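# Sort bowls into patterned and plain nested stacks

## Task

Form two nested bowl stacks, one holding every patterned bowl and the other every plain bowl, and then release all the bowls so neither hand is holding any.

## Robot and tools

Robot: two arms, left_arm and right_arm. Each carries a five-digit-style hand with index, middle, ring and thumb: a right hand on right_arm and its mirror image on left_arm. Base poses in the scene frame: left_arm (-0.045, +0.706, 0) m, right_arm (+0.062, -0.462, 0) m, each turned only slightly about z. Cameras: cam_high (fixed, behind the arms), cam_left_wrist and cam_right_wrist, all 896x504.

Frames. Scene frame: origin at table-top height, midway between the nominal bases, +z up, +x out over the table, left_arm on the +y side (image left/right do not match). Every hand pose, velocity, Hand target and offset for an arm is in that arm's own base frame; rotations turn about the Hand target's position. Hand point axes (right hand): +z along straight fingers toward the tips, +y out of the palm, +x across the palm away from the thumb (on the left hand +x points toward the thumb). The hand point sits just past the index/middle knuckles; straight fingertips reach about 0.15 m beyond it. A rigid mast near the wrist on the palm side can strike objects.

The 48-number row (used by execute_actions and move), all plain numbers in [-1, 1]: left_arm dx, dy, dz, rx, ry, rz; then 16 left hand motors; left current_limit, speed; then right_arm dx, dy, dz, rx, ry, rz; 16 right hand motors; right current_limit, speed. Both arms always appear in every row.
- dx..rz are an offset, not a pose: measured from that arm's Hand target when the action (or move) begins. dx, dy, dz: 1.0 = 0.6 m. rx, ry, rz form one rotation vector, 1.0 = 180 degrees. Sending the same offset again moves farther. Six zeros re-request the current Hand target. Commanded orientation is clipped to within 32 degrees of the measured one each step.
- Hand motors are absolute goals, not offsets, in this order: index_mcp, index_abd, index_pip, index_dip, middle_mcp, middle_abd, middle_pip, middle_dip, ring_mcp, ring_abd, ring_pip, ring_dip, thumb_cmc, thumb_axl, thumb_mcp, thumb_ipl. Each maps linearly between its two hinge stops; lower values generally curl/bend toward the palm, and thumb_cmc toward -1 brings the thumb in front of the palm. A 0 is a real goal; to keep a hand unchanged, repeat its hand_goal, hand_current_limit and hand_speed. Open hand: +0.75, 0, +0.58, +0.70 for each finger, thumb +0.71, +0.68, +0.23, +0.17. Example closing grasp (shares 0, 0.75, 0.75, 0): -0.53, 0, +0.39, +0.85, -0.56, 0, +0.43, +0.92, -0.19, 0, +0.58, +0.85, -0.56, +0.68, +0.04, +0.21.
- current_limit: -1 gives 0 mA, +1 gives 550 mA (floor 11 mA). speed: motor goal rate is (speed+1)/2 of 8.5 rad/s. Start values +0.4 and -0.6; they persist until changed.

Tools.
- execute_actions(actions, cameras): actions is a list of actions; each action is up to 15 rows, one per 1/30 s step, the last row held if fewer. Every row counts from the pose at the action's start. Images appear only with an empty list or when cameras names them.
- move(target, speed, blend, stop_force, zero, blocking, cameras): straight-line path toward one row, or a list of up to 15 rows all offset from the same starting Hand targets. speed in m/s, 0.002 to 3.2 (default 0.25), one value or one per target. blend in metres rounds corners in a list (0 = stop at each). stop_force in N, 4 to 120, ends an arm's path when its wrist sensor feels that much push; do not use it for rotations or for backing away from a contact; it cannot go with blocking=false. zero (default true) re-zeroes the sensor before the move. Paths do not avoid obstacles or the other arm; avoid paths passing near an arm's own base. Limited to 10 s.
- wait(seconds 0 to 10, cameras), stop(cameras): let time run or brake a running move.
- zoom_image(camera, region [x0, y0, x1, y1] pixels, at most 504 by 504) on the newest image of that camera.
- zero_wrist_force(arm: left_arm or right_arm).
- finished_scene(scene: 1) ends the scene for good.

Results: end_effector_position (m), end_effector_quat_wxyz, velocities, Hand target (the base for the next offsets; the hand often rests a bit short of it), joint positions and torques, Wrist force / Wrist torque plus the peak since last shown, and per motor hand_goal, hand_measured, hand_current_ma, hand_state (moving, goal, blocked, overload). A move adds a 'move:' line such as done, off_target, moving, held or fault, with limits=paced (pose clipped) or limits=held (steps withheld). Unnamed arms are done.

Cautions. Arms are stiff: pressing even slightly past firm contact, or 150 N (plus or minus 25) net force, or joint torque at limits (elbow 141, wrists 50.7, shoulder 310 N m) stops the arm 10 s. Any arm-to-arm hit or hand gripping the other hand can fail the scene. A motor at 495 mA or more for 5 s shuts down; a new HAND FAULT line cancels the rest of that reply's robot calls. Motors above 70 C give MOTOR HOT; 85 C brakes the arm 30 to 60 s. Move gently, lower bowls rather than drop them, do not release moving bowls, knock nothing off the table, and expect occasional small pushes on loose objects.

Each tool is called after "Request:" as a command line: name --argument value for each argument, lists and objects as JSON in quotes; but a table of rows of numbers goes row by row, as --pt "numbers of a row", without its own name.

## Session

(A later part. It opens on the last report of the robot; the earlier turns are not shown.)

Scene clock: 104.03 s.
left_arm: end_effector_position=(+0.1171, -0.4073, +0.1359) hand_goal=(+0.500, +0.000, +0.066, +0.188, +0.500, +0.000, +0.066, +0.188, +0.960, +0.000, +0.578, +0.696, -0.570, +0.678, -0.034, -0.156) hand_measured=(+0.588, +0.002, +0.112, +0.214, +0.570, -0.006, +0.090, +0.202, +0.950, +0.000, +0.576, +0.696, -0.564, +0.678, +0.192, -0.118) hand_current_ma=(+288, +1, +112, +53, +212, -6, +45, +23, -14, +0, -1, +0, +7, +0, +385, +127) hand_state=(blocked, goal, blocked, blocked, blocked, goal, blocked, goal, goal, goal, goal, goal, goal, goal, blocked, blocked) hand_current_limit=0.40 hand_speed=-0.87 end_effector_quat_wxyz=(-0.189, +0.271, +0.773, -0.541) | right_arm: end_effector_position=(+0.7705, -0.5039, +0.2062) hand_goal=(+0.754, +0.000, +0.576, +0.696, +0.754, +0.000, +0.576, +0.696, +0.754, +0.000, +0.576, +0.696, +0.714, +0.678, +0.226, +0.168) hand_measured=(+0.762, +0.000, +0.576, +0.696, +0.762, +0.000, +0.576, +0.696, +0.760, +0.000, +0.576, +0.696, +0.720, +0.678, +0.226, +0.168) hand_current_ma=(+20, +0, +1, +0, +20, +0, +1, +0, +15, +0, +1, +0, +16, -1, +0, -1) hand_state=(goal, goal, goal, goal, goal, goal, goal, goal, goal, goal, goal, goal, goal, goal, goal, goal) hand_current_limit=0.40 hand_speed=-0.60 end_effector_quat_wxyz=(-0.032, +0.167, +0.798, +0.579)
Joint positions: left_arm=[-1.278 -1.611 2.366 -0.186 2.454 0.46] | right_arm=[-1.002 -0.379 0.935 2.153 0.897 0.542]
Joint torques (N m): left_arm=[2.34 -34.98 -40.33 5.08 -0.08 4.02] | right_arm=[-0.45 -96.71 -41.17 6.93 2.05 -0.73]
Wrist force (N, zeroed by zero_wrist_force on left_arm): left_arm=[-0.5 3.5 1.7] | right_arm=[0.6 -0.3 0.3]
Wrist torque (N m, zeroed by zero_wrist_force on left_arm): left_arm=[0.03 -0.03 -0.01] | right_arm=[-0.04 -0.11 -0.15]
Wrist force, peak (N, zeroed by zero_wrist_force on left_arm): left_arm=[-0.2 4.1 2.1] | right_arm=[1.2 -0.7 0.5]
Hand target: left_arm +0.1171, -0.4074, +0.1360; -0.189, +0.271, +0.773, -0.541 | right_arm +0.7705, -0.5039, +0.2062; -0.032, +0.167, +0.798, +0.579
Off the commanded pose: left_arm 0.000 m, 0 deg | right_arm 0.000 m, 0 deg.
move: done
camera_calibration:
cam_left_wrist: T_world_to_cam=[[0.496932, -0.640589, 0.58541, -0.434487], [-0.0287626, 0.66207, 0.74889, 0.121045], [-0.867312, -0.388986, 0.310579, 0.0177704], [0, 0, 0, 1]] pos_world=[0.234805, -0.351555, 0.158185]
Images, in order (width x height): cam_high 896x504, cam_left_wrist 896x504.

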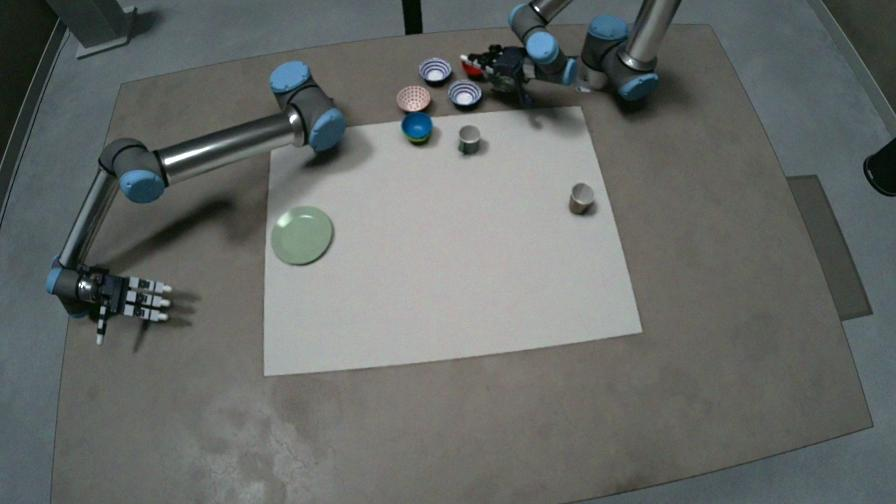

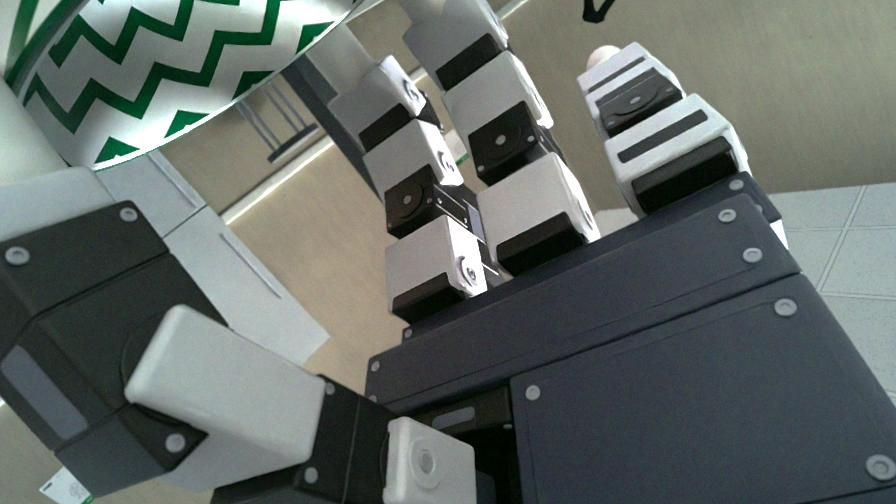

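Request:
move --pt "0.0 -0.05 0.0667 0 0 0 0.5 0 0.066 0.188 0.5 0 0.066 0.188 0.96 0 0.577 0.696 -0.571 0.677 -0.034 -0.157 0.4 -0.87 0 0 0 0 0 0 0.754 0 0.576 0.696 0.754 0 0.576 0.696 0.754 0 0.576 0.696 0.714 0.678 0.226 0.168 0.4 -0.6" --pt "0.0168 -0.2565 0.04 0 0 0 0.5 0 0.066 0.188 0.5 0 0.066 0.188 0.96 0 0.577 0.696 -0.571 0.677 -0.034 -0.157 0.4 -0.87 0 0 0 0 0 0 0.754 0 0.576 0.696 0.754 0 0.576 0.696 0.754 0 0.576 0.696 0.714 0.678 0.226 0.168 0.4 -0.6" --speed 0.15 --blend '[0.02,0]' --cameras '["cam_high","cam_left_wrist"]'

Request:
zoom_image --camera "cam_high" --region '[420, 40, 520, 130]'

Scene clock: 107.07 s.
left_arm: end_effector_position=(+0.1271, -0.5611, +0.1601) hand_goal=(+0.500, +0.000, +0.066, +0.188, +0.500, +0.000, +0.066, +0.188, +0.960, +0.000, +0.578, +0.696, -0.570, +0.678, -0.034, -0.156) hand_measured=(+0.586, +0.002, +0.112, +0.216, +0.568, -0.006, +0.090, +0.202, +0.950, +0.000, +0.576, +0.696, -0.564, +0.678, +0.192, -0.118) hand_current_ma=(+284, +1, +113, +54, +206, -6, +47, +24, -14, +0, -1, +0, +8, +0, +385, +130) hand_state=(blocked, goal, blocked, blocked, blocked, goal, blocked, goal, goal, goal, goal, goal, goal, goal, blocked, blocked) hand_current_limit=0.40 hand_speed=-0.87 end_effector_quat_wxyz=(-0.189, +0.271, +0.773, -0.541) | right_arm: end_effector_position=(+0.7705, -0.5039, +0.2062) hand_goal=(+0.754, +0.000, +0.576, +0.696, +0.754, +0.000, +0.576, +0.696, +0.754, +0.000, +0.576, +0.696, +0.714, +0.678, +0.226, +0.168) hand_measured=(+0.762, +0.000, +0.576, +0.696, +0.762, +0.000, +0.576, +0.696, +0.760, +0.000, +0.576, +0.696, +0.720, +0.678, +0.226, +0.168) hand_current_ma=(+20, +0, +1, +0, +20, +0, +1, +0, +15, +0, +1, +0, +16, -1, +0, -1) hand_state=(goal, goal, goal, goal, goal, goal, goal, goal, goal, goal, goal, goal, goal, goal, goal, goal) hand_current_limit=0.40 hand_speed=-0.60 end_effector_quat_wxyz=(-0.032, +0.167, +0.798, +0.579)
Joint positions: left_arm=[-1.352 -1.437 2.118 -0.155 2.391 0.402] | right_arm=[-1.002 -0.379 0.935 2.153 0.897 0.542]
Joint torques (N m): left_arm=[-10.06 -21.15 -43.48 -2.75 -1.44 -3.78] | right_arm=[-0.93 -97.24 -40.79 6.7 1.79 -1.07]
Wrist force (N, zeroed by zero_wrist_force on left_arm): left_arm=[-0.3 3.2 1.9] | right_arm=[0.8 -0.4 0.7]
Wrist torque (N m, zeroed by zero_wrist_force on left_arm): left_arm=[0.00 -0.02 0.32] | right_arm=[-0.06 -0.14 -0.14]
Wrist force, peak (N, zeroed by zero_wrist_force on left_arm): left_arm=[0.2 4.5 1.8] | right_arm=[1.0 -0.5 0.7]
Hand target: left_arm +0.1272, -0.5613, +0.1600; -0.189, +0.271, +0.773, -0.541 | right_arm +0.7705, -0.5039, +0.2062; -0.032, +0.167, +0.798, +0.579
Off the commanded pose: left_arm 0.000 m, 0 deg | right_arm 0.000 m, 0 deg.
move: done
camera_calibration:
cam_left_wrist: T_world_to_cam=[[0.49703, -0.640512, 0.585411, -0.552009], [-0.0288464, 0.662075, 0.748883, 0.205069], [-0.867254, -0.389104, 0.310594, -0.0409056], [0, 0, 0, 1]] pos_world=[0.244805, -0.505256, 0.182285]
Images, in order (width x height): cam_high 896x504, cam_left_wrist 896x504.

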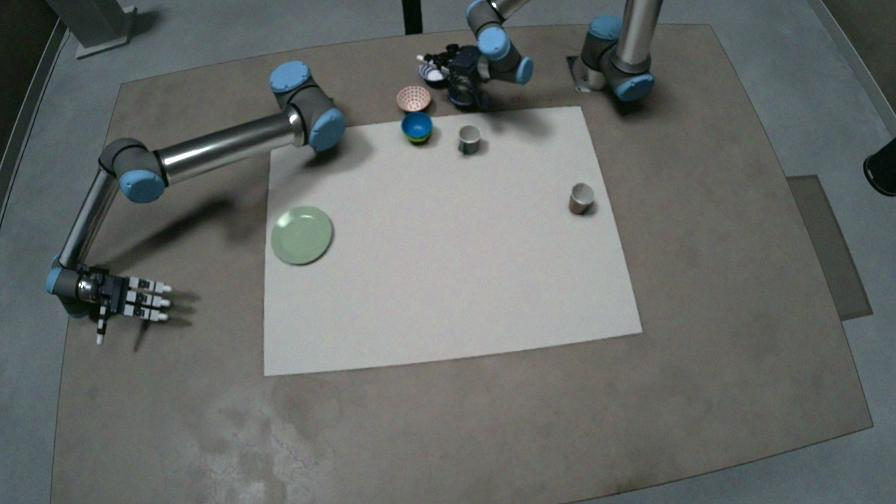

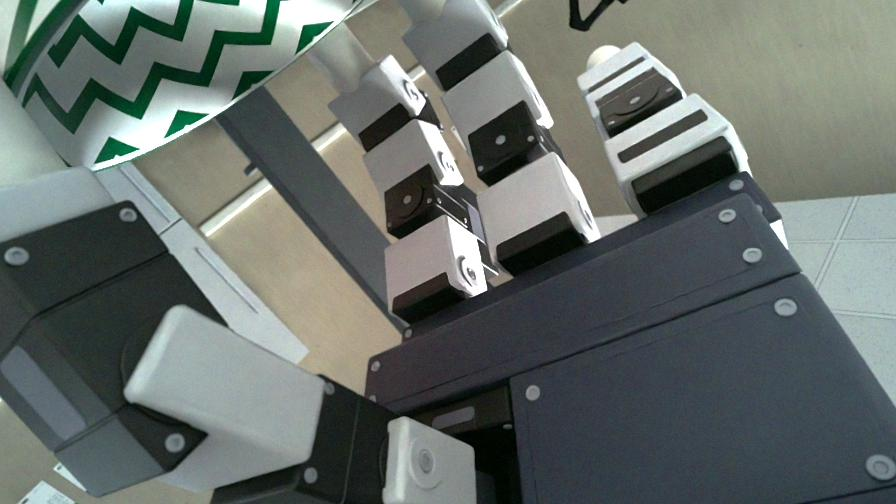

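Scaled by 5.040 from the camera's 896x504 image, which has a finer 1280x720 frame.

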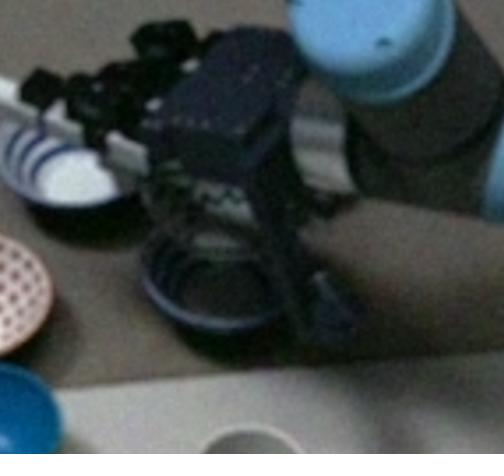

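Request:
move --pt "0 0 -0.15 0 0 0 0.5 0 0.066 0.188 0.5 0 0.066 0.188 0.96 0 0.577 0.696 -0.571 0.677 -0.034 -0.157 0.4 -0.87 0 0 0 0 0 0 0.754 0 0.576 0.696 0.754 0 0.576 0.696 0.754 0 0.576 0.696 0.714 0.678 0.226 0.168 0.4 -0.6" --speed 0.04 --stop_force 4 --cameras '["cam_high","cam_left_wrist"]'

Request:
zoom_image --camera "cam_high" --region '[420, 40, 520, 130]'

Scene clock: 110.73 s.
left_arm: end_effector_position=(+0.1271, -0.5612, +0.0909) hand_goal=(+0.500, +0.000, +0.066, +0.188, +0.500, +0.000, +0.066, +0.188, +0.960, +0.000, +0.578, +0.696, -0.570, +0.678, -0.034, -0.156) hand_measured=(+0.584, +0.002, +0.112, +0.216, +0.564, -0.006, +0.090, +0.202, +0.950, +0.000, +0.576, +0.696, -0.564, +0.678, +0.194, -0.118) hand_current_ma=(+274, +1, +113, +54, +189, -7, +47, +24, -15, +0, -1, +0, +8, +0, +385, +130) hand_state=(blocked, goal, blocked, blocked, blocked, goal, blocked, goal, goal, goal, goal, goal, goal, goal, blocked, blocked) hand_current_limit=0.40 hand_speed=-0.87 end_effector_quat_wxyz=(-0.189, +0.271, +0.773, -0.541) | right_arm: end_effector_position=(+0.7705, -0.5039, +0.2062) hand_goal=(+0.754, +0.000, +0.576, +0.696, +0.754, +0.000, +0.576, +0.696, +0.754, +0.000, +0.576, +0.696, +0.714, +0.678, +0.226, +0.168) hand_measured=(+0.762, +0.000, +0.576, +0.696, +0.762, +0.000, +0.576, +0.696, +0.760, +0.000, +0.576, +0.696, +0.720, +0.678, +0.226, +0.168) hand_current_ma=(+20, +0, +1, +0, +20, +0, +1, +0, +15, +0, +1, +0, +16, -1, +0, -1) hand_state=(goal, goal, goal, goal, goal, goal, goal, goal, goal, goal, goal, goal, goal, goal, goal, goal) hand_current_limit=0.40 hand_speed=-0.60 end_effector_quat_wxyz=(-0.032, +0.167, +0.798, +0.579)
Joint positions: left_arm=[-1.352 -1.345 2.168 -0.297 2.391 0.402] | right_arm=[-1.002 -0.379 0.935 2.153 0.897 0.542]
Joint torques (N m): left_arm=[-2.22 -54.35 -37.67 4.53 -0.72 3.05] | right_arm=[0.71 -98.35 -40.97 6.63 2.01 -0.97]
Wrist force (N, zeroed by zero_wrist_force on left_arm): left_arm=[-0.1 3.7 1.7] | right_arm=[0.7 -0.3 0.8]
Wrist torque (N m, zeroed by zero_wrist_force on left_arm): left_arm=[0.05 -0.02 0.31] | right_arm=[-0.08 -0.13 -0.15]
Wrist force, peak (N, zeroed by zero_wrist_force on left_arm): left_arm=[-0.3 3.8 2.0] | right_arm=[1.0 -0.4 0.6]
Hand target: left_arm +0.1272, -0.5612, +0.0909; -0.189, +0.271, +0.773, -0.541 (not the last commanded pose) | right_arm +0.7705, -0.5039, +0.2062; -0.032, +0.167, +0.798, +0.579
Off the commanded pose: left_arm 0.021 m, 0 deg | right_arm 0.000 m, 0 deg.
move: contact (left_arm)
camera_calibration:
cam_left_wrist: T_world_to_cam=[[0.49694, -0.640678, 0.585305, -0.511671], [-0.0288167, 0.661927, 0.749015, 0.256786], [-0.867306, -0.389082, 0.310476, -0.0194454], [0, 0, 0, 1]] pos_world=[0.244805, -0.505356, 0.113184]
Images, in order (width x height): cam_high 896x504, cam_left_wrist 896x504.

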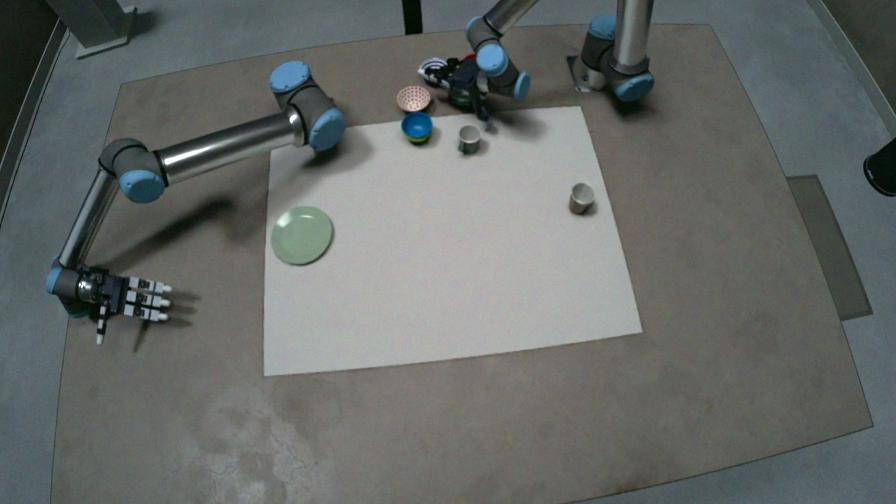

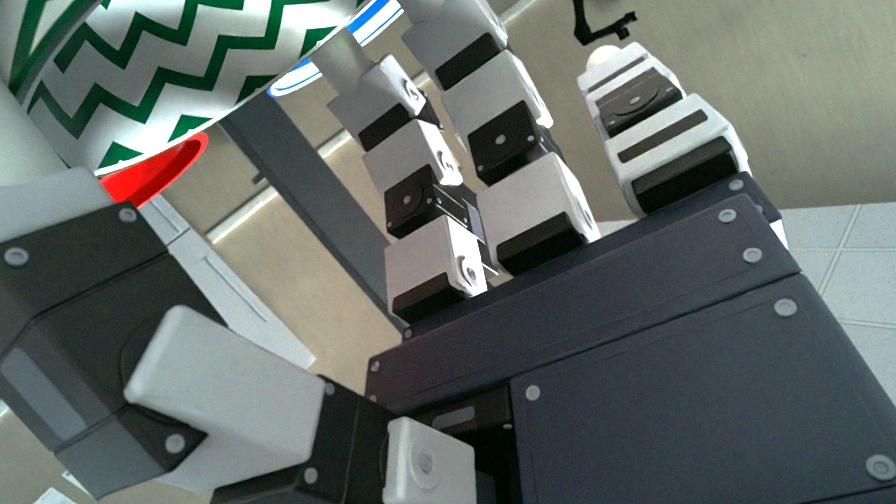

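Scaled by 5.040 from the camera's 896x504 image, which has a finer 1280x720 frame.

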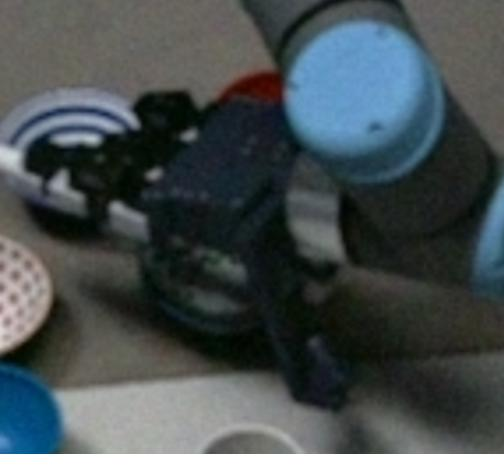

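Request:
move --pt "0 0 -0.0033 0 0 0 0.5 0 0.066 0.188 0.5 0 0.066 0.188 0.96 0 0.577 0.696 -0.571 0.677 -0.034 -0.157 0.4 -0.87 0 0 0 0 0 0 0.754 0 0.576 0.696 0.754 0 0.576 0.696 0.754 0 0.576 0.696 0.714 0.678 0.226 0.168 0.4 -0.6" --pt "0 0 -0.0033 0 0 0 0.8 0 0.066 0.188 0.8 0 0.066 0.188 0.96 0 0.577 0.696 -0.571 0.677 0.427 -0.157 0.4 -0.88 0 0 0 0 0 0 0.754 0 0.576 0.696 0.754 0 0.576 0.696 0.754 0 0.576 0.696 0.714 0.678 0.226 0.168 0.4 -0.6" --pt "0 0 0.2 0 0 0 0.8 0 0.066 0.188 0.8 0 0.066 0.188 0.96 0 0.577 0.696 -0.571 0.677 0.427 -0.157 0.4 -0.88 0 0 0 0 0 0 0.754 0 0.576 0.696 0.754 0 0.576 0.696 0.754 0 0.576 0.696 0.714 0.678 0.226 0.168 0.4 -0.6" --speed 0.12 --cameras '["cam_high","cam_left_wrist"]'

Request:
zoom_image --camera "cam_high" --region '[400, 40, 520, 150]'

Scene clock: 114.93 s.
left_arm: end_effector_position=(+0.1272, -0.5612, +0.2108) hand_goal=(+0.800, +0.000, +0.066, +0.188, +0.800, +0.000, +0.066, +0.188, +0.960, +0.000, +0.578, +0.696, -0.570, +0.678, +0.428, -0.156) hand_measured=(+0.782, +0.002, +0.068, +0.192, +0.778, -0.002, +0.066, +0.190, +0.950, +0.000, +0.576, +0.696, -0.568, +0.678, +0.422, -0.154) hand_current_ma=(-33, +1, +1, +3, -45, -2, +1, +2, -15, +0, -1, +0, +2, +0, -11, +2) hand_state=(goal, goal, goal, goal, blocked, goal, goal, goal, goal, goal, goal, goal, goal, goal, goal, goal) hand_current_limit=0.40 hand_speed=-0.88 end_effector_quat_wxyz=(-0.189, +0.271, +0.773, -0.541) | right_arm: end_effector_position=(+0.7705, -0.5039, +0.2062) hand_goal=(+0.754, +0.000, +0.576, +0.696, +0.754, +0.000, +0.576, +0.696, +0.754, +0.000, +0.576, +0.696, +0.714, +0.678, +0.226, +0.168) hand_measured=(+0.762, +0.000, +0.576, +0.696, +0.762, +0.000, +0.576, +0.696, +0.760, +0.000, +0.576, +0.696, +0.720, +0.678, +0.226, +0.168) hand_current_ma=(+20, +0, +1, +0, +20, +0, +1, +0, +15, +0, +1, +0, +16, -1, +0, -1) hand_state=(goal, goal, goal, goal, goal, goal, goal, goal, goal, goal, goal, goal, goal, goal, goal, goal) hand_current_limit=0.40 hand_speed=-0.60 end_effector_quat_wxyz=(-0.032, +0.167, +0.798, +0.579)
Joint positions: left_arm=[-1.352 -1.493 2.072 -0.053 2.391 0.402] | right_arm=[-1.002 -0.379 0.935 2.153 0.897 0.542]
Joint torques (N m): left_arm=[3.97 -47.3 -45.13 4.29 0.38 3.94] | right_arm=[0.2 -98.6 -40.93 6.98 2.08 -0.87]
Wrist force (N, zeroed by zero_wrist_force on left_arm): left_arm=[-0.2 1.1 1.1] | right_arm=[0.4 0.0 0.4]
Wrist torque (N m, zeroed by zero_wrist_force on left_arm): left_arm=[-0.03 -0.02 -0.03] | right_arm=[-0.01 -0.09 -0.16]
Wrist force, peak (N, zeroed by zero_wrist_force on left_arm): left_arm=[-0.1 3.8 1.8] | right_arm=[0.6 -0.5 0.8]
Hand target: left_arm +0.1272, -0.5612, +0.2109; -0.189, +0.271, +0.773, -0.541 | right_arm +0.7705, -0.5039, +0.2062; -0.032, +0.167, +0.798, +0.579
Off the commanded pose: left_arm 0.000 m, 0 deg | right_arm 0.000 m, 0 deg.
move: done
camera_calibration:
cam_left_wrist: T_world_to_cam=[[0.49694, -0.640668, 0.585317, -0.581838], [-0.0288244, 0.661937, 0.749005, 0.167066], [-0.867306, -0.389082, 0.310476, -0.0565537], [0, 0, 0, 1]] pos_world=[0.244905, -0.505356, 0.232984]
Images, in order (width x height): cam_high 896x504, cam_left_wrist 896x504.

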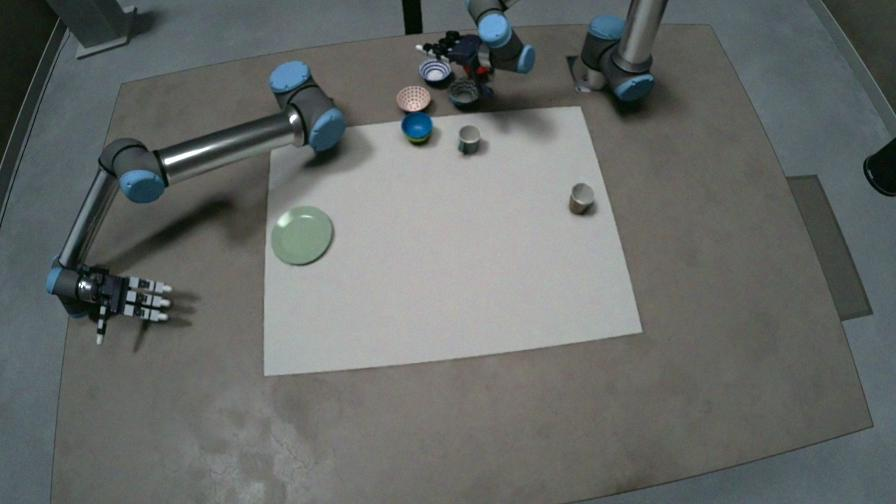

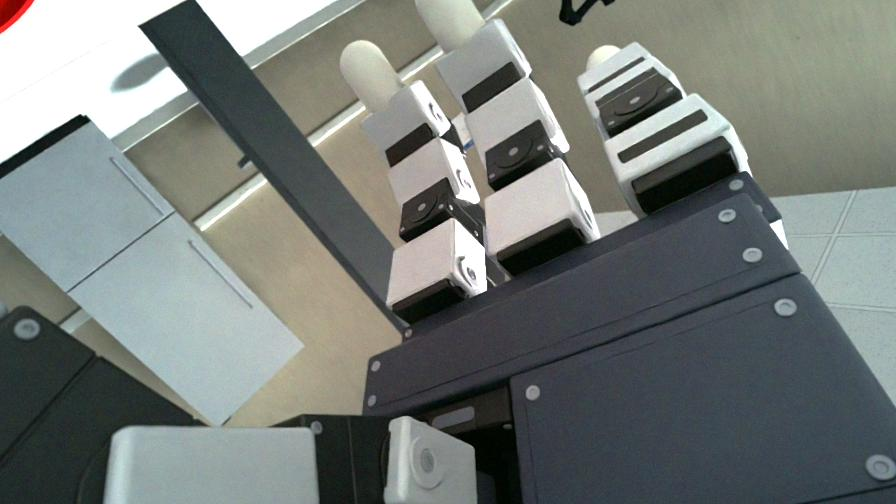

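Scaled by 4.200 from the camera's 896x504 image, which has a finer 1280x720 frame.

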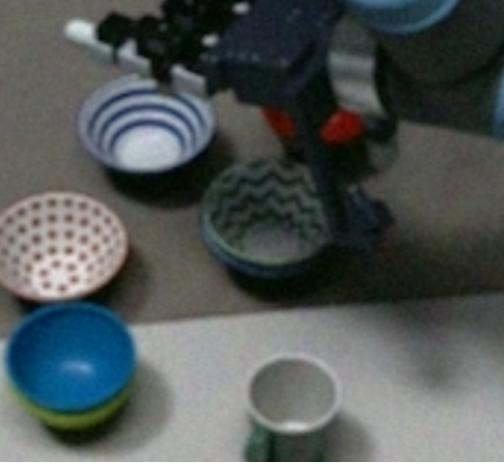

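Request:
move --pt "-0.242 0.103 -0.1015 0 0 0.0556 0.685 0 0.066 0.188 0.685 0 0.066 0.188 0.96 0 0.577 0.696 -0.571 0.677 0.427 -0.157 0.4 -0.7 0 0 0 0 0 0 0.754 0 0.576 0.696 0.754 0 0.576 0.696 0.754 0 0.576 0.696 0.714 0.678 0.226 0.168 0.4 -0.6" --speed 0.2

Request:
move --pt "0 0 -0.1083 0 0 0 0.685 0 0.066 0.188 0.685 0 0.066 0.188 0.96 0 0.577 0.696 -0.571 0.677 0.427 -0.157 0.4 -0.7 0 0 0 0 0 0 0.754 0 0.576 0.696 0.754 0 0.576 0.696 0.754 0 0.576 0.696 0.714 0.678 0.226 0.168 0.4 -0.6" --speed 0.08 --stop_force 5 --cameras '["cam_high","cam_left_wrist"]'

Request:
zoom_image --camera "cam_high" --region '[400, 20, 520, 130]'

Request:
zoom_image --camera "cam_left_wrist" --region '[0, 0, 504, 300]'

Scene clock: 118.33 s.
left_arm: end_effector_position=(-0.0180, -0.4994, +0.1500) hand_goal=(+0.686, +0.000, +0.066, +0.188, +0.686, +0.000, +0.066, +0.188, +0.960, +0.000, +0.578, +0.696, -0.570, +0.678, +0.428, -0.156) hand_measured=(+0.680, +0.002, +0.068, +0.192, +0.680, -0.002, +0.066, +0.190, +0.950, +0.000, +0.576, +0.696, -0.568, +0.678, +0.422, -0.154) hand_current_ma=(-7, +1, +1, +3, -9, -2, +1, +2, -15, +0, -1, +0, +1, +0, -11, +2) hand_state=(goal, goal, goal, goal, goal, goal, goal, goal, goal, goal, goal, goal, goal, goal, goal, goal) hand_current_limit=0.40 hand_speed=-0.70 end_effector_quat_wxyz=(-0.141, +0.202, +0.794, -0.556) | right_arm: end_effector_position=(+0.7705, -0.5039, +0.2062) hand_goal=(+0.754, +0.000, +0.576, +0.696, +0.754, +0.000, +0.576, +0.696, +0.754, +0.000, +0.576, +0.696, +0.714, +0.678, +0.226, +0.168) hand_measured=(+0.762, +0.000, +0.576, +0.696, +0.762, +0.000, +0.576, +0.696, +0.760, +0.000, +0.576, +0.696, +0.720, +0.678, +0.226, +0.168) hand_current_ma=(+20, +0, +1, +0, +20, +0, +1, +0, +15, +0, +1, +0, +16, -1, +0, -1) hand_state=(goal, goal, goal, goal, goal, goal, goal, goal, goal, goal, goal, goal, goal, goal, goal, goal) hand_current_limit=0.40 hand_speed=-0.60 end_effector_quat_wxyz=(-0.032, +0.167, +0.798, +0.579)
Joint positions: left_arm=[-1.808 -1.74 2.417 -0.317 1.816 0.092] | right_arm=[-1.002 -0.379 0.935 2.153 0.897 0.542]
Joint torques (N m): left_arm=[-11.08 -28.63 -29.99 -4.24 -2.08 -3.75] | right_arm=[-1.42 -96.83 -40.99 6.85 2.09 -0.92]
Wrist force (N, zeroed by zero_wrist_force on left_arm): left_arm=[-0.1 1.6 1.2] | right_arm=[0.5 -0.5 0.5]
Wrist torque (N m, zeroed by zero_wrist_force on left_arm): left_arm=[0.00 -0.06 0.31] | right_arm=[-0.07 -0.10 -0.17]
Wrist force, peak (N, zeroed by zero_wrist_force on left_arm): left_arm=[1.0 2.0 1.6] | right_arm=[1.0 -0.6 0.4]
Hand target: left_arm -0.0180, -0.4994, +0.1500; -0.141, +0.202, +0.794, -0.556 | right_arm +0.7705, -0.5039, +0.2062; -0.032, +0.167, +0.798, +0.579
Off the commanded pose: left_arm 0.000 m, 0 deg | right_arm 0.000 m, 0 deg.
move: done

Scene clock: 120.40 s.
left_arm: end_effector_position=(-0.0180, -0.4994, +0.0851) hand_goal=(+0.686, +0.000, +0.066, +0.188, +0.686, +0.000, +0.066, +0.188, +0.960, +0.000, +0.578, +0.696, -0.570, +0.678, +0.428, -0.156) hand_measured=(+0.680, +0.002, +0.068, +0.192, +0.678, -0.002, +0.066, +0.190, +0.950, +0.000, +0.576, +0.696, -0.568, +0.678, +0.422, -0.154) hand_current_ma=(-7, +1, +1, +3, -9, -2, +1, +2, -15, +0, -1, +0, +1, +0, -11, +2) hand_state=(goal, goal, goal, goal, goal, goal, goal, goal, goal, goal, goal, goal, goal, goal, goal, goal) hand_current_limit=0.40 hand_speed=-0.70 end_effector_quat_wxyz=(-0.141, +0.202, +0.794, -0.556) | right_arm: end_effector_position=(+0.7705, -0.5039, +0.2062) hand_goal=(+0.754, +0.000, +0.576, +0.696, +0.754, +0.000, +0.576, +0.696, +0.754, +0.000, +0.576, +0.696, +0.714, +0.678, +0.226, +0.168) hand_measured=(+0.762, +0.000, +0.576, +0.696, +0.762, +0.000, +0.576, +0.696, +0.760, +0.000, +0.576, +0.696, +0.720, +0.678, +0.226, +0.168) hand_current_ma=(+20, +0, +1, +0, +20, +0, +1, +0, +15, +0, +1, +0, +16, -1, +0, -1) hand_state=(goal, goal, goal, goal, goal, goal, goal, goal, goal, goal, goal, goal, goal, goal, goal, goal) hand_current_limit=0.40 hand_speed=-0.60 end_effector_quat_wxyz=(-0.032, +0.167, +0.798, +0.579)
Joint positions: left_arm=[-1.808 -1.625 2.48 -0.494 1.816 0.092] | right_arm=[-1.002 -0.379 0.935 2.153 0.897 0.542]
Joint torques (N m): left_arm=[17.78 -2.65 -24.34 -4.43 1.87 -3.51] | right_arm=[2.63 -97.69 -38.76 6.97 1.83 -0.92]
Wrist force (N, zeroed by zero_wrist_force on left_arm): left_arm=[0.0 1.6 1.1] | right_arm=[0.8 -0.4 0.4]
Wrist torque (N m, zeroed by zero_wrist_force on left_arm): left_arm=[0.05 -0.06 0.34] | right_arm=[-0.05 -0.14 -0.14]
Wrist force, peak (N, zeroed by zero_wrist_force on left_arm): left_arm=[-0.1 1.9 1.3] | right_arm=[1.1 -0.5 0.2]
Hand target: left_arm -0.0180, -0.4994, +0.0851; -0.141, +0.202, +0.794, -0.556 | right_arm +0.7705, -0.5039, +0.2062; -0.032, +0.167, +0.798, +0.579
Off the commanded pose: left_arm 0.000 m, 0 deg | right_arm 0.000 m, 0 deg.
move: done
camera_calibration:
cam_left_wrist: T_world_to_cam=[[0.600633, -0.544589, 0.585374, -0.346637], [-0.143457, 0.646863, 0.748991, 0.206516], [-0.786549, -0.533845, 0.310402, -0.19024], [0, 0, 0, 1]] pos_world=[0.0881948, -0.423921, 0.107284]
Images, in order (width x height): cam_high 896x504, cam_left_wrist 896x504.

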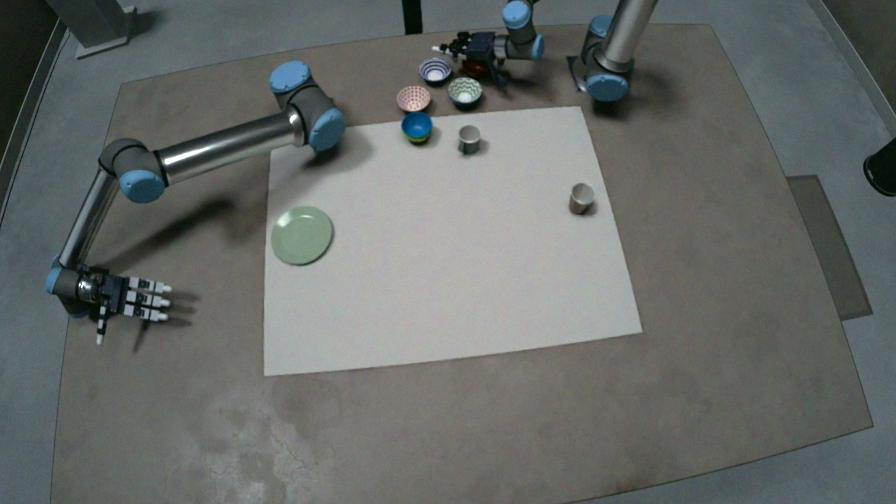

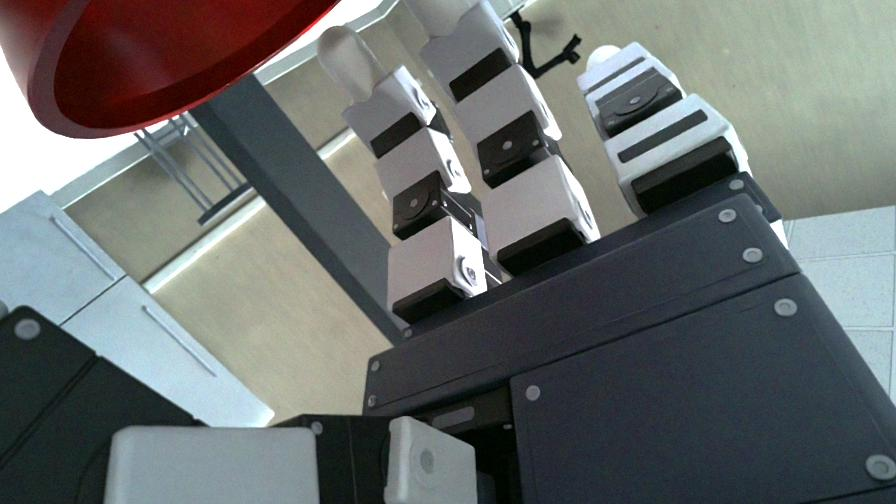

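Scaled by 4.200 from the camera's 896x504 image, which has a finer 1280x720 frame.

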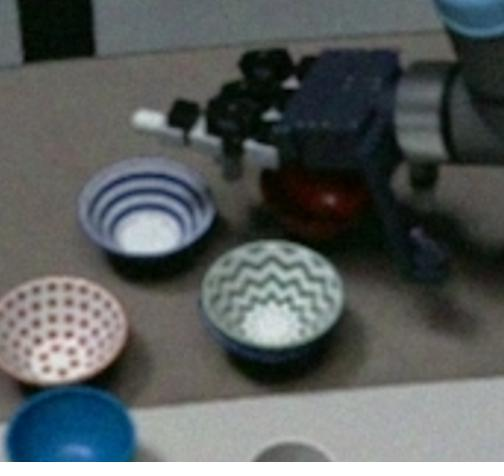

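Scaled by 1.000.

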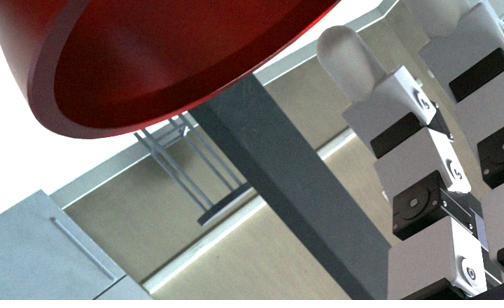

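Request:
move --pt "0 0 -0.0083 0 0 0 0.685 0 0.066 0.188 0.685 0 0.066 0.188 0.96 0 0.577 0.696 -0.571 0.677 0.427 -0.157 0.4 -0.7 0 0 0 0 0 0 0.754 0 0.576 0.696 0.754 0 0.576 0.696 0.754 0 0.576 0.696 0.714 0.678 0.226 0.168 0.4 -0.6" --pt "0 0 -0.0083 0 0 0 0.685 0 0.066 0.188 0.685 0 0.066 0.188 0.96 0 0.577 0.696 -0.571 0.677 0.26 -0.157 0.4 -0.8 0 0 0 0 0 0 0.754 0 0.576 0.696 0.754 0 0.576 0.696 0.754 0 0.576 0.696 0.714 0.678 0.226 0.168 0.4 -0.6" --pt "0 0 -0.0083 0 0 0 0.452 0 0.066 0.188 0.452 0 0.066 0.188 0.96 0 0.577 0.696 -0.571 0.677 -0.034 -0.157 0.4 -0.87 0 0 0 0 0 0 0.754 0 0.576 0.696 0.754 0 0.576 0.696 0.754 0 0.576 0.696 0.714 0.678 0.226 0.168 0.4 -0.6" --pt "0 0 0.11 0 0 0 0.452 0 0.066 0.188 0.452 0 0.066 0.188 0.96 0 0.577 0.696 -0.571 0.677 -0.034 -0.157 0.4 -0.87 0 0 0 0 0 0 0.754 0 0.576 0.696 0.754 0 0.576 0.696 0.754 0 0.576 0.696 0.714 0.678 0.226 0.168 0.4 -0.6" --speed 0.08 --cameras '["cam_high","cam_left_wrist"]'

Request:
zoom_image --camera "cam_high" --region '[400, 20, 520, 130]'

Scene clock: 126.03 s.
left_arm: end_effector_position=(-0.0180, -0.4994, +0.1509) hand_goal=(+0.452, +0.000, +0.066, +0.188, +0.452, +0.000, +0.066, +0.188, +0.960, +0.000, +0.578, +0.696, -0.570, +0.678, -0.034, -0.156) hand_measured=(+0.514, +0.002, +0.096, +0.202, +0.504, -0.006, +0.082, +0.196, +0.950, +0.000, +0.576, +0.696, -0.566, +0.678, +0.166, -0.132) hand_current_ma=(+179, +1, +60, +23, +146, -5, +27, +11, -15, +0, -1, +0, +5, +0, +385, +71) hand_state=(blocked, goal, blocked, goal, blocked, goal, goal, goal, goal, goal, goal, goal, goal, goal, blocked, blocked) hand_current_limit=0.40 hand_speed=-0.87 end_effector_quat_wxyz=(-0.141, +0.202, +0.794, -0.556) | right_arm: end_effector_position=(+0.7705, -0.5039, +0.2062) hand_goal=(+0.754, +0.000, +0.576, +0.696, +0.754, +0.000, +0.576, +0.696, +0.754, +0.000, +0.576, +0.696, +0.714, +0.678, +0.226, +0.168) hand_measured=(+0.762, +0.000, +0.576, +0.696, +0.762, +0.000, +0.576, +0.696, +0.760, +0.000, +0.576, +0.696, +0.720, +0.678, +0.226, +0.168) hand_current_ma=(+20, +0, +1, +0, +20, +0, +1, +0, +15, +0, +1, +0, +16, -1, +0, -1) hand_state=(goal, goal, goal, goal, goal, goal, goal, goal, goal, goal, goal, goal, goal, goal, goal, goal) hand_current_limit=0.40 hand_speed=-0.60 end_effector_quat_wxyz=(-0.032, +0.167, +0.798, +0.579)
Joint positions: left_arm=[-1.808 -1.742 2.417 -0.314 1.816 0.092] | right_arm=[-1.002 -0.379 0.935 2.153 0.897 0.542]
Joint torques (N m): left_arm=[-12.48 -27.5 -43.03 2.76 -2.06 3.65] | right_arm=[1.76 -99.39 -39.14 7.29 1.99 -1.12]
Wrist force (N, zeroed by zero_wrist_force on left_arm): left_arm=[0.1 2.0 1.2] | right_arm=[0.4 0.0 0.7]
Wrist torque (N m, zeroed by zero_wrist_force on left_arm): left_arm=[0.01 -0.09 0.33] | right_arm=[-0.03 -0.08 -0.17]
Wrist force, peak (N, zeroed by zero_wrist_force on left_arm): left_arm=[-0.5 2.7 1.2] | right_arm=[1.2 -0.8 0.2]
Hand target: left_arm -0.0180, -0.4994, +0.1511; -0.141, +0.202, +0.794, -0.556 | right_arm +0.7705, -0.5039, +0.2062; -0.032, +0.167, +0.798, +0.579
Off the commanded pose: left_arm 0.000 m, 0 deg | right_arm 0.000 m, 0 deg.
move: done
camera_calibration:
cam_left_wrist: T_world_to_cam=[[0.600828, -0.544542, 0.585218, -0.385184], [-0.143443, 0.646764, 0.74908, 0.1571], [-0.786403, -0.534014, 0.310483, -0.210794], [0, 0, 0, 1]] pos_world=[0.0881957, -0.423922, 0.173184]
Images, in order (width x height): cam_high 896x504, cam_left_wrist 896x504.

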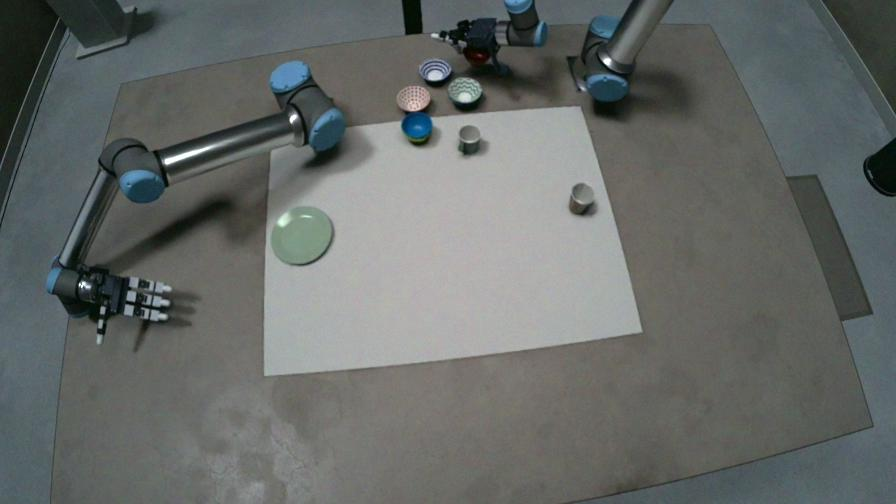

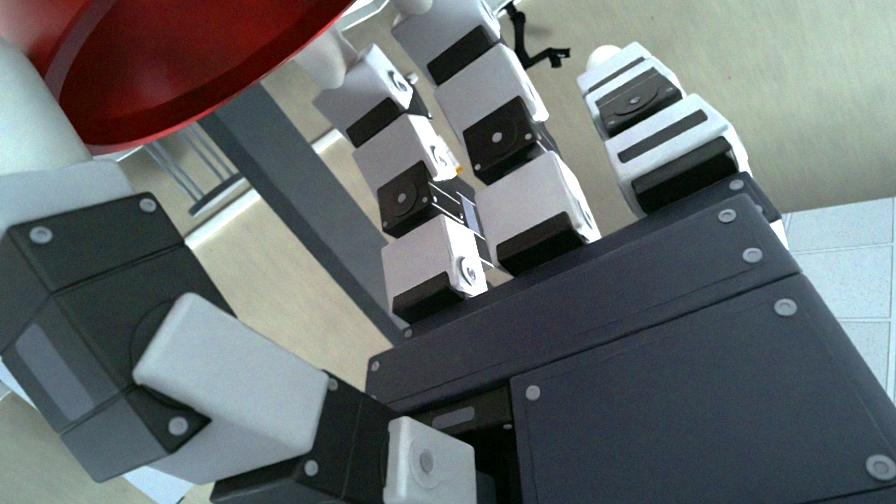

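Scaled by 4.200 from the camera's 896x504 image, which has a finer 1280x720 frame.

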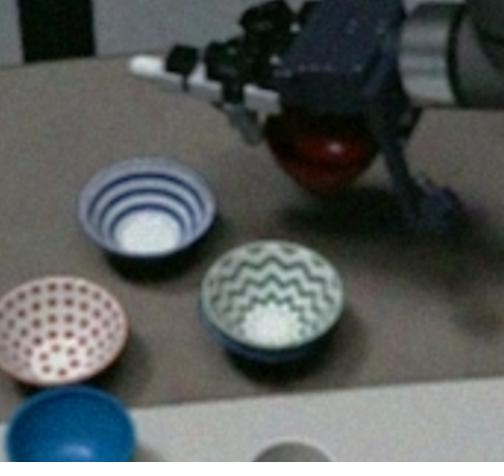

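Request:
move --pt "0 0 0.0833 0 0 0 0.452 0 0.066 0.188 0.452 0 0.066 0.188 0.96 0 0.577 0.696 -0.571 0.677 -0.034 -0.157 0.4 -0.87 0 0 0 0 0 0 0.754 0 0.576 0.696 0.754 0 0.576 0.696 0.754 0 0.576 0.696 0.714 0.678 0.226 0.168 0.4 -0.6" --pt "0.4912 -0.4123 0.0733 0 0 0 0.452 0 0.066 0.188 0.452 0 0.066 0.188 0.96 0 0.577 0.696 -0.571 0.677 -0.034 -0.157 0.4 -0.87 0 0 0 0 0 0 0.754 0 0.576 0.696 0.754 0 0.576 0.696 0.754 0 0.576 0.696 0.714 0.678 0.226 0.168 0.4 -0.6" --speed 0.2 --blend '[0.04,0]' --cameras '["cam_high","cam_left_wrist"]'

Request:
zoom_image --camera "cam_high" --region '[370, 40, 490, 150]'

Scene clock: 130.30 s.
left_arm: end_effector_position=(+0.2766, -0.7466, +0.1950) hand_goal=(+0.452, +0.000, +0.066, +0.188, +0.452, +0.000, +0.066, +0.188, +0.960, +0.000, +0.578, +0.696, -0.570, +0.678, -0.034, -0.156) hand_measured=(+0.514, +0.002, +0.096, +0.202, +0.504, -0.006, +0.082, +0.196, +0.950, +0.000, +0.576, +0.696, -0.564, +0.678, +0.166, -0.130) hand_current_ma=(+177, +1, +61, +23, +142, -5, +27, +12, -15, +0, -1, +0, +7, +0, +385, +73) hand_state=(blocked, goal, blocked, goal, blocked, goal, goal, goal, goal, goal, goal, goal, goal, goal, blocked, blocked) hand_current_limit=0.40 hand_speed=-0.87 end_effector_quat_wxyz=(-0.141, +0.202, +0.794, -0.556) | right_arm: end_effector_position=(+0.7705, -0.5039, +0.2062) hand_goal=(+0.754, +0.000, +0.576, +0.696, +0.754, +0.000, +0.576, +0.696, +0.754, +0.000, +0.576, +0.696, +0.714, +0.678, +0.226, +0.168) hand_measured=(+0.762, +0.000, +0.576, +0.696, +0.762, +0.000, +0.576, +0.696, +0.760, +0.000, +0.576, +0.696, +0.720, +0.678, +0.226, +0.168) hand_current_ma=(+20, +0, +1, +0, +20, +0, +1, +0, +15, +0, +1, +0, +16, -1, +0, -1) hand_state=(goal, goal, goal, goal, goal, goal, goal, goal, goal, goal, goal, goal, goal, goal, goal, goal) hand_current_limit=0.40 hand_speed=-0.60 end_effector_quat_wxyz=(-0.032, +0.167, +0.798, +0.579)
Joint positions: left_arm=[-1.226 -1.172 1.685 -0.012 2.349 0.368] | right_arm=[-1.002 -0.379 0.935 2.153 0.897 0.542]
Joint torques (N m): left_arm=[20.09 -46.46 -46.89 3.97 3.27 3.58] | right_arm=[2.53 -98.1 -39.51 7.2 1.69 -0.87]
Wrist force (N, zeroed by zero_wrist_force on left_arm): left_arm=[-0.3 1.4 1.3] | right_arm=[0.7 -0.1 0.1]
Wrist torque (N m, zeroed by zero_wrist_force on left_arm): left_arm=[-0.05 0.02 -0.01] | right_arm=[0.00 -0.12 -0.13]
Wrist force, peak (N, zeroed by zero_wrist_force on left_arm): left_arm=[-0.2 3.5 1.6] | right_arm=[0.5 -0.3 1.2]
Hand target: left_arm +0.2767, -0.7467, +0.1950; -0.141, +0.202, +0.794, -0.556 | right_arm +0.7705, -0.5039, +0.2062; -0.032, +0.167, +0.798, +0.579
Off the commanded pose: left_arm 0.000 m, 0 deg | right_arm 0.000 m, 0 deg.
move: done; blend cut to 0.025 m at target 1
camera_calibration:
cam_left_wrist: T_world_to_cam=[[0.600722, -0.544529, 0.585338, -0.722638], [-0.143449, 0.646868, 0.748989, 0.32636], [-0.786483, -0.533901, 0.310476, -0.124765], [0, 0, 0, 1]] pos_world=[0.382795, -0.671221, 0.217284]
Images, in order (width x height): cam_high 896x504, cam_left_wrist 896x504.

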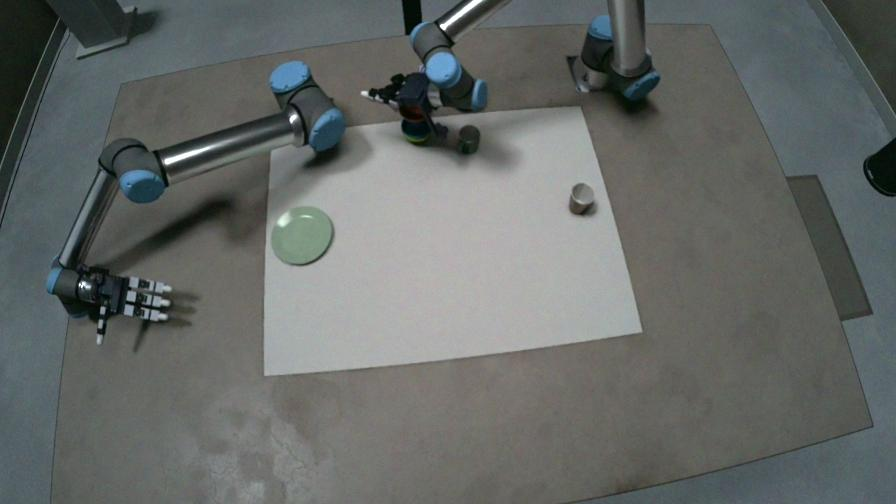

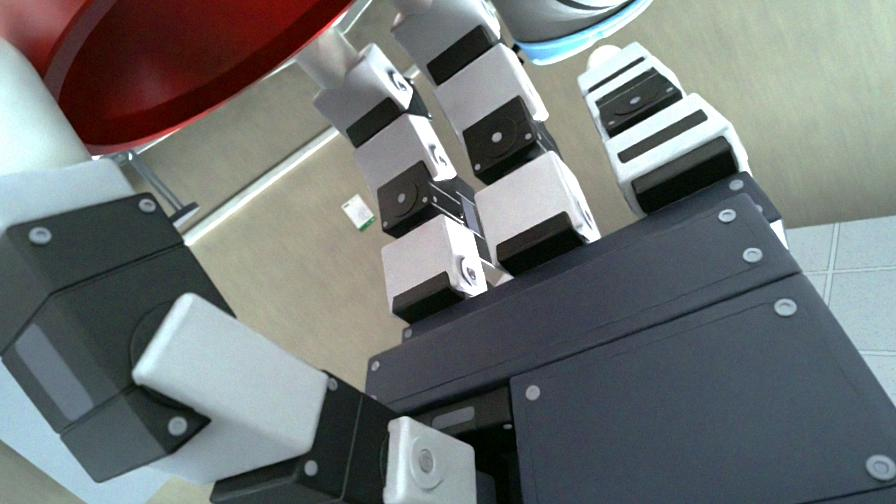

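Scaled by 4.200 from the camera's 896x504 image, which has a finer 1280x720 frame.

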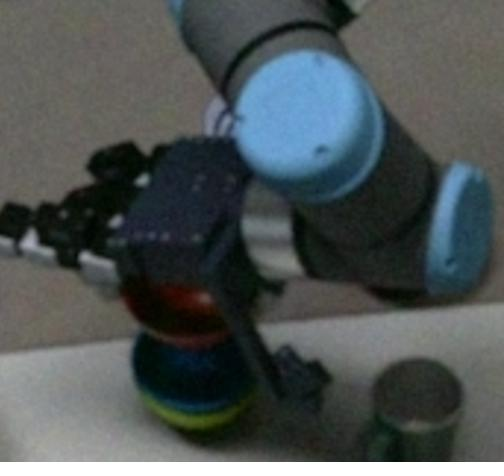

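Request:
move --pt "0 0 -0.15 0 0 0 0.452 0 0.066 0.188 0.452 0 0.066 0.188 0.96 0 0.577 0.696 -0.571 0.677 -0.034 -0.157 0.4 -0.87 0 0 0 0 0 0 0.754 0 0.576 0.696 0.754 0 0.576 0.696 0.754 0 0.576 0.696 0.714 0.678 0.226 0.168 0.4 -0.6" --speed 0.04 --stop_force 4 --cameras '["cam_high","cam_left_wrist"]'

Request:
zoom_image --camera "cam_high" --region '[370, 40, 490, 150]'

Scene clock: 134.40 s.
left_arm: end_effector_position=(+0.2767, -0.7467, +0.1085) hand_goal=(+0.452, +0.000, +0.066, +0.188, +0.452, +0.000, +0.066, +0.188, +0.960, +0.000, +0.578, +0.696, -0.570, +0.678, -0.034, -0.156) hand_measured=(+0.510, +0.004, +0.096, +0.202, +0.500, -0.006, +0.082, +0.196, +0.950, +0.000, +0.576, +0.696, -0.564, +0.678, +0.156, -0.130) hand_current_ma=(+163, +3, +64, +24, +127, -6, +28, +12, -15, +0, -1, +0, +8, +0, +385, +73) hand_state=(blocked, goal, blocked, goal, blocked, goal, goal, goal, goal, goal, goal, goal, goal, goal, blocked, blocked) hand_current_limit=0.40 hand_speed=-0.87 end_effector_quat_wxyz=(-0.141, +0.202, +0.794, -0.556) | right_arm: end_effector_position=(+0.7705, -0.5039, +0.2062) hand_goal=(+0.754, +0.000, +0.576, +0.696, +0.754, +0.000, +0.576, +0.696, +0.754, +0.000, +0.576, +0.696, +0.714, +0.678, +0.226, +0.168) hand_measured=(+0.762, +0.000, +0.576, +0.696, +0.762, +0.000, +0.576, +0.696, +0.760, +0.000, +0.576, +0.696, +0.720, +0.678, +0.226, +0.168) hand_current_ma=(+20, +0, +1, +0, +20, +0, +1, +0, +15, +0, +1, +0, +16, -1, +0, -1) hand_state=(goal, goal, goal, goal, goal, goal, goal, goal, goal, goal, goal, goal, goal, goal, goal, goal) hand_current_limit=0.40 hand_speed=-0.60 end_effector_quat_wxyz=(-0.032, +0.167, +0.798, +0.579)
Joint positions: left_arm=[-1.226 -1.093 1.745 -0.15 2.349 0.368] | right_arm=[-1.002 -0.379 0.935 2.153 0.897 0.542]
Joint torques (N m): left_arm=[12.81 -78.99 -42.53 4.13 1.8 2.82] | right_arm=[3.27 -99.72 -40.43 7.09 2.3 -1.06]
Wrist force (N, zeroed by zero_wrist_force on left_arm): left_arm=[-0.1 1.6 0.8] | right_arm=[0.8 -0.3 0.6]
Wrist torque (N m, zeroed by zero_wrist_force on left_arm): left_arm=[0.05 0.02 0.01] | right_arm=[-0.06 -0.14 -0.14]
Wrist force, peak (N, zeroed by zero_wrist_force on left_arm): left_arm=[-0.2 -3.1 0.5] | right_arm=[0.8 -0.9 0.7]
Hand target: left_arm +0.2767, -0.7467, +0.1085; -0.141, +0.202, +0.794, -0.556 (not the last commanded pose) | right_arm +0.7705, -0.5039, +0.2062; -0.032, +0.167, +0.798, +0.579
Off the commanded pose: left_arm 0.003 m, 0 deg | right_arm 0.000 m, 0 deg.
move: contact (left_arm)
camera_calibration:
cam_left_wrist: T_world_to_cam=[[0.600602, -0.544694, 0.585308, -0.672181], [-0.143379, 0.646809, 0.749053, 0.391152], [-0.786588, -0.533803, 0.310377, -0.0977656], [0, 0, 0, 1]] pos_world=[0.382895, -0.671321, 0.130784]
Images, in order (width x height): cam_high 896x504, cam_left_wrist 896x504.

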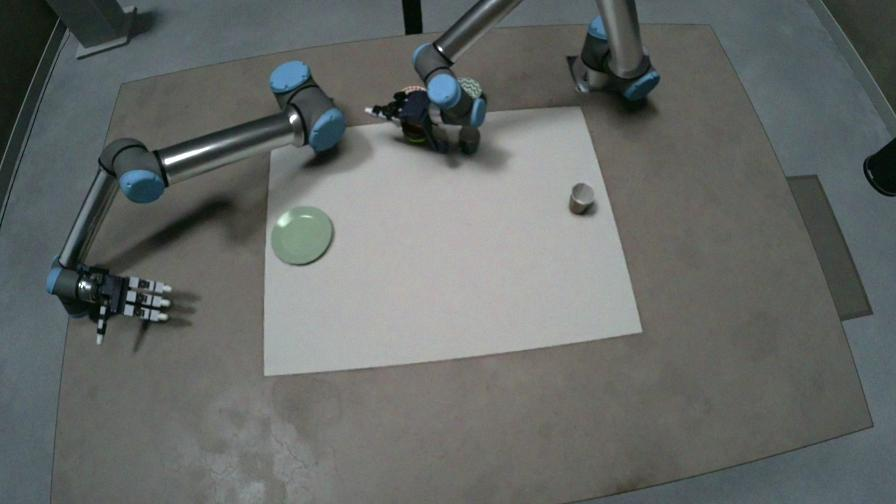

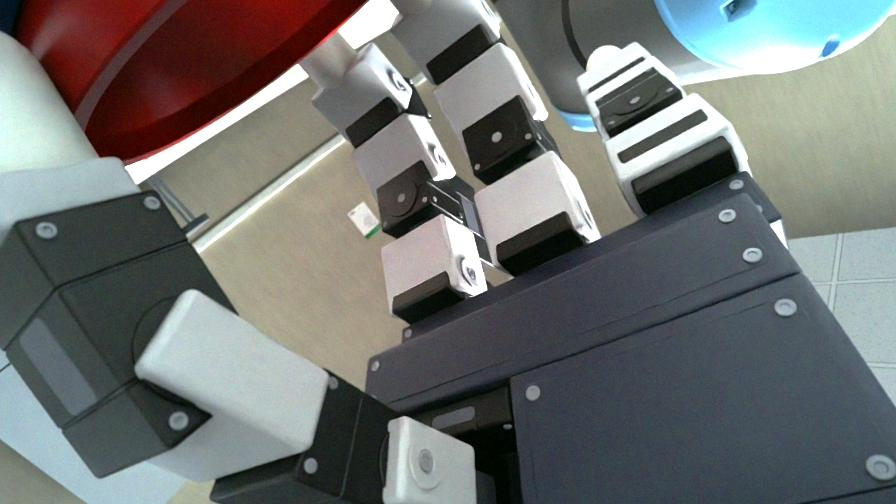

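Scaled by 4.200 from the camera's 896x504 image, which has a finer 1280x720 frame.

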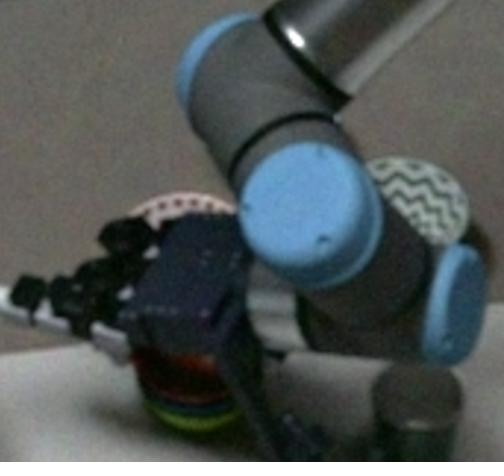

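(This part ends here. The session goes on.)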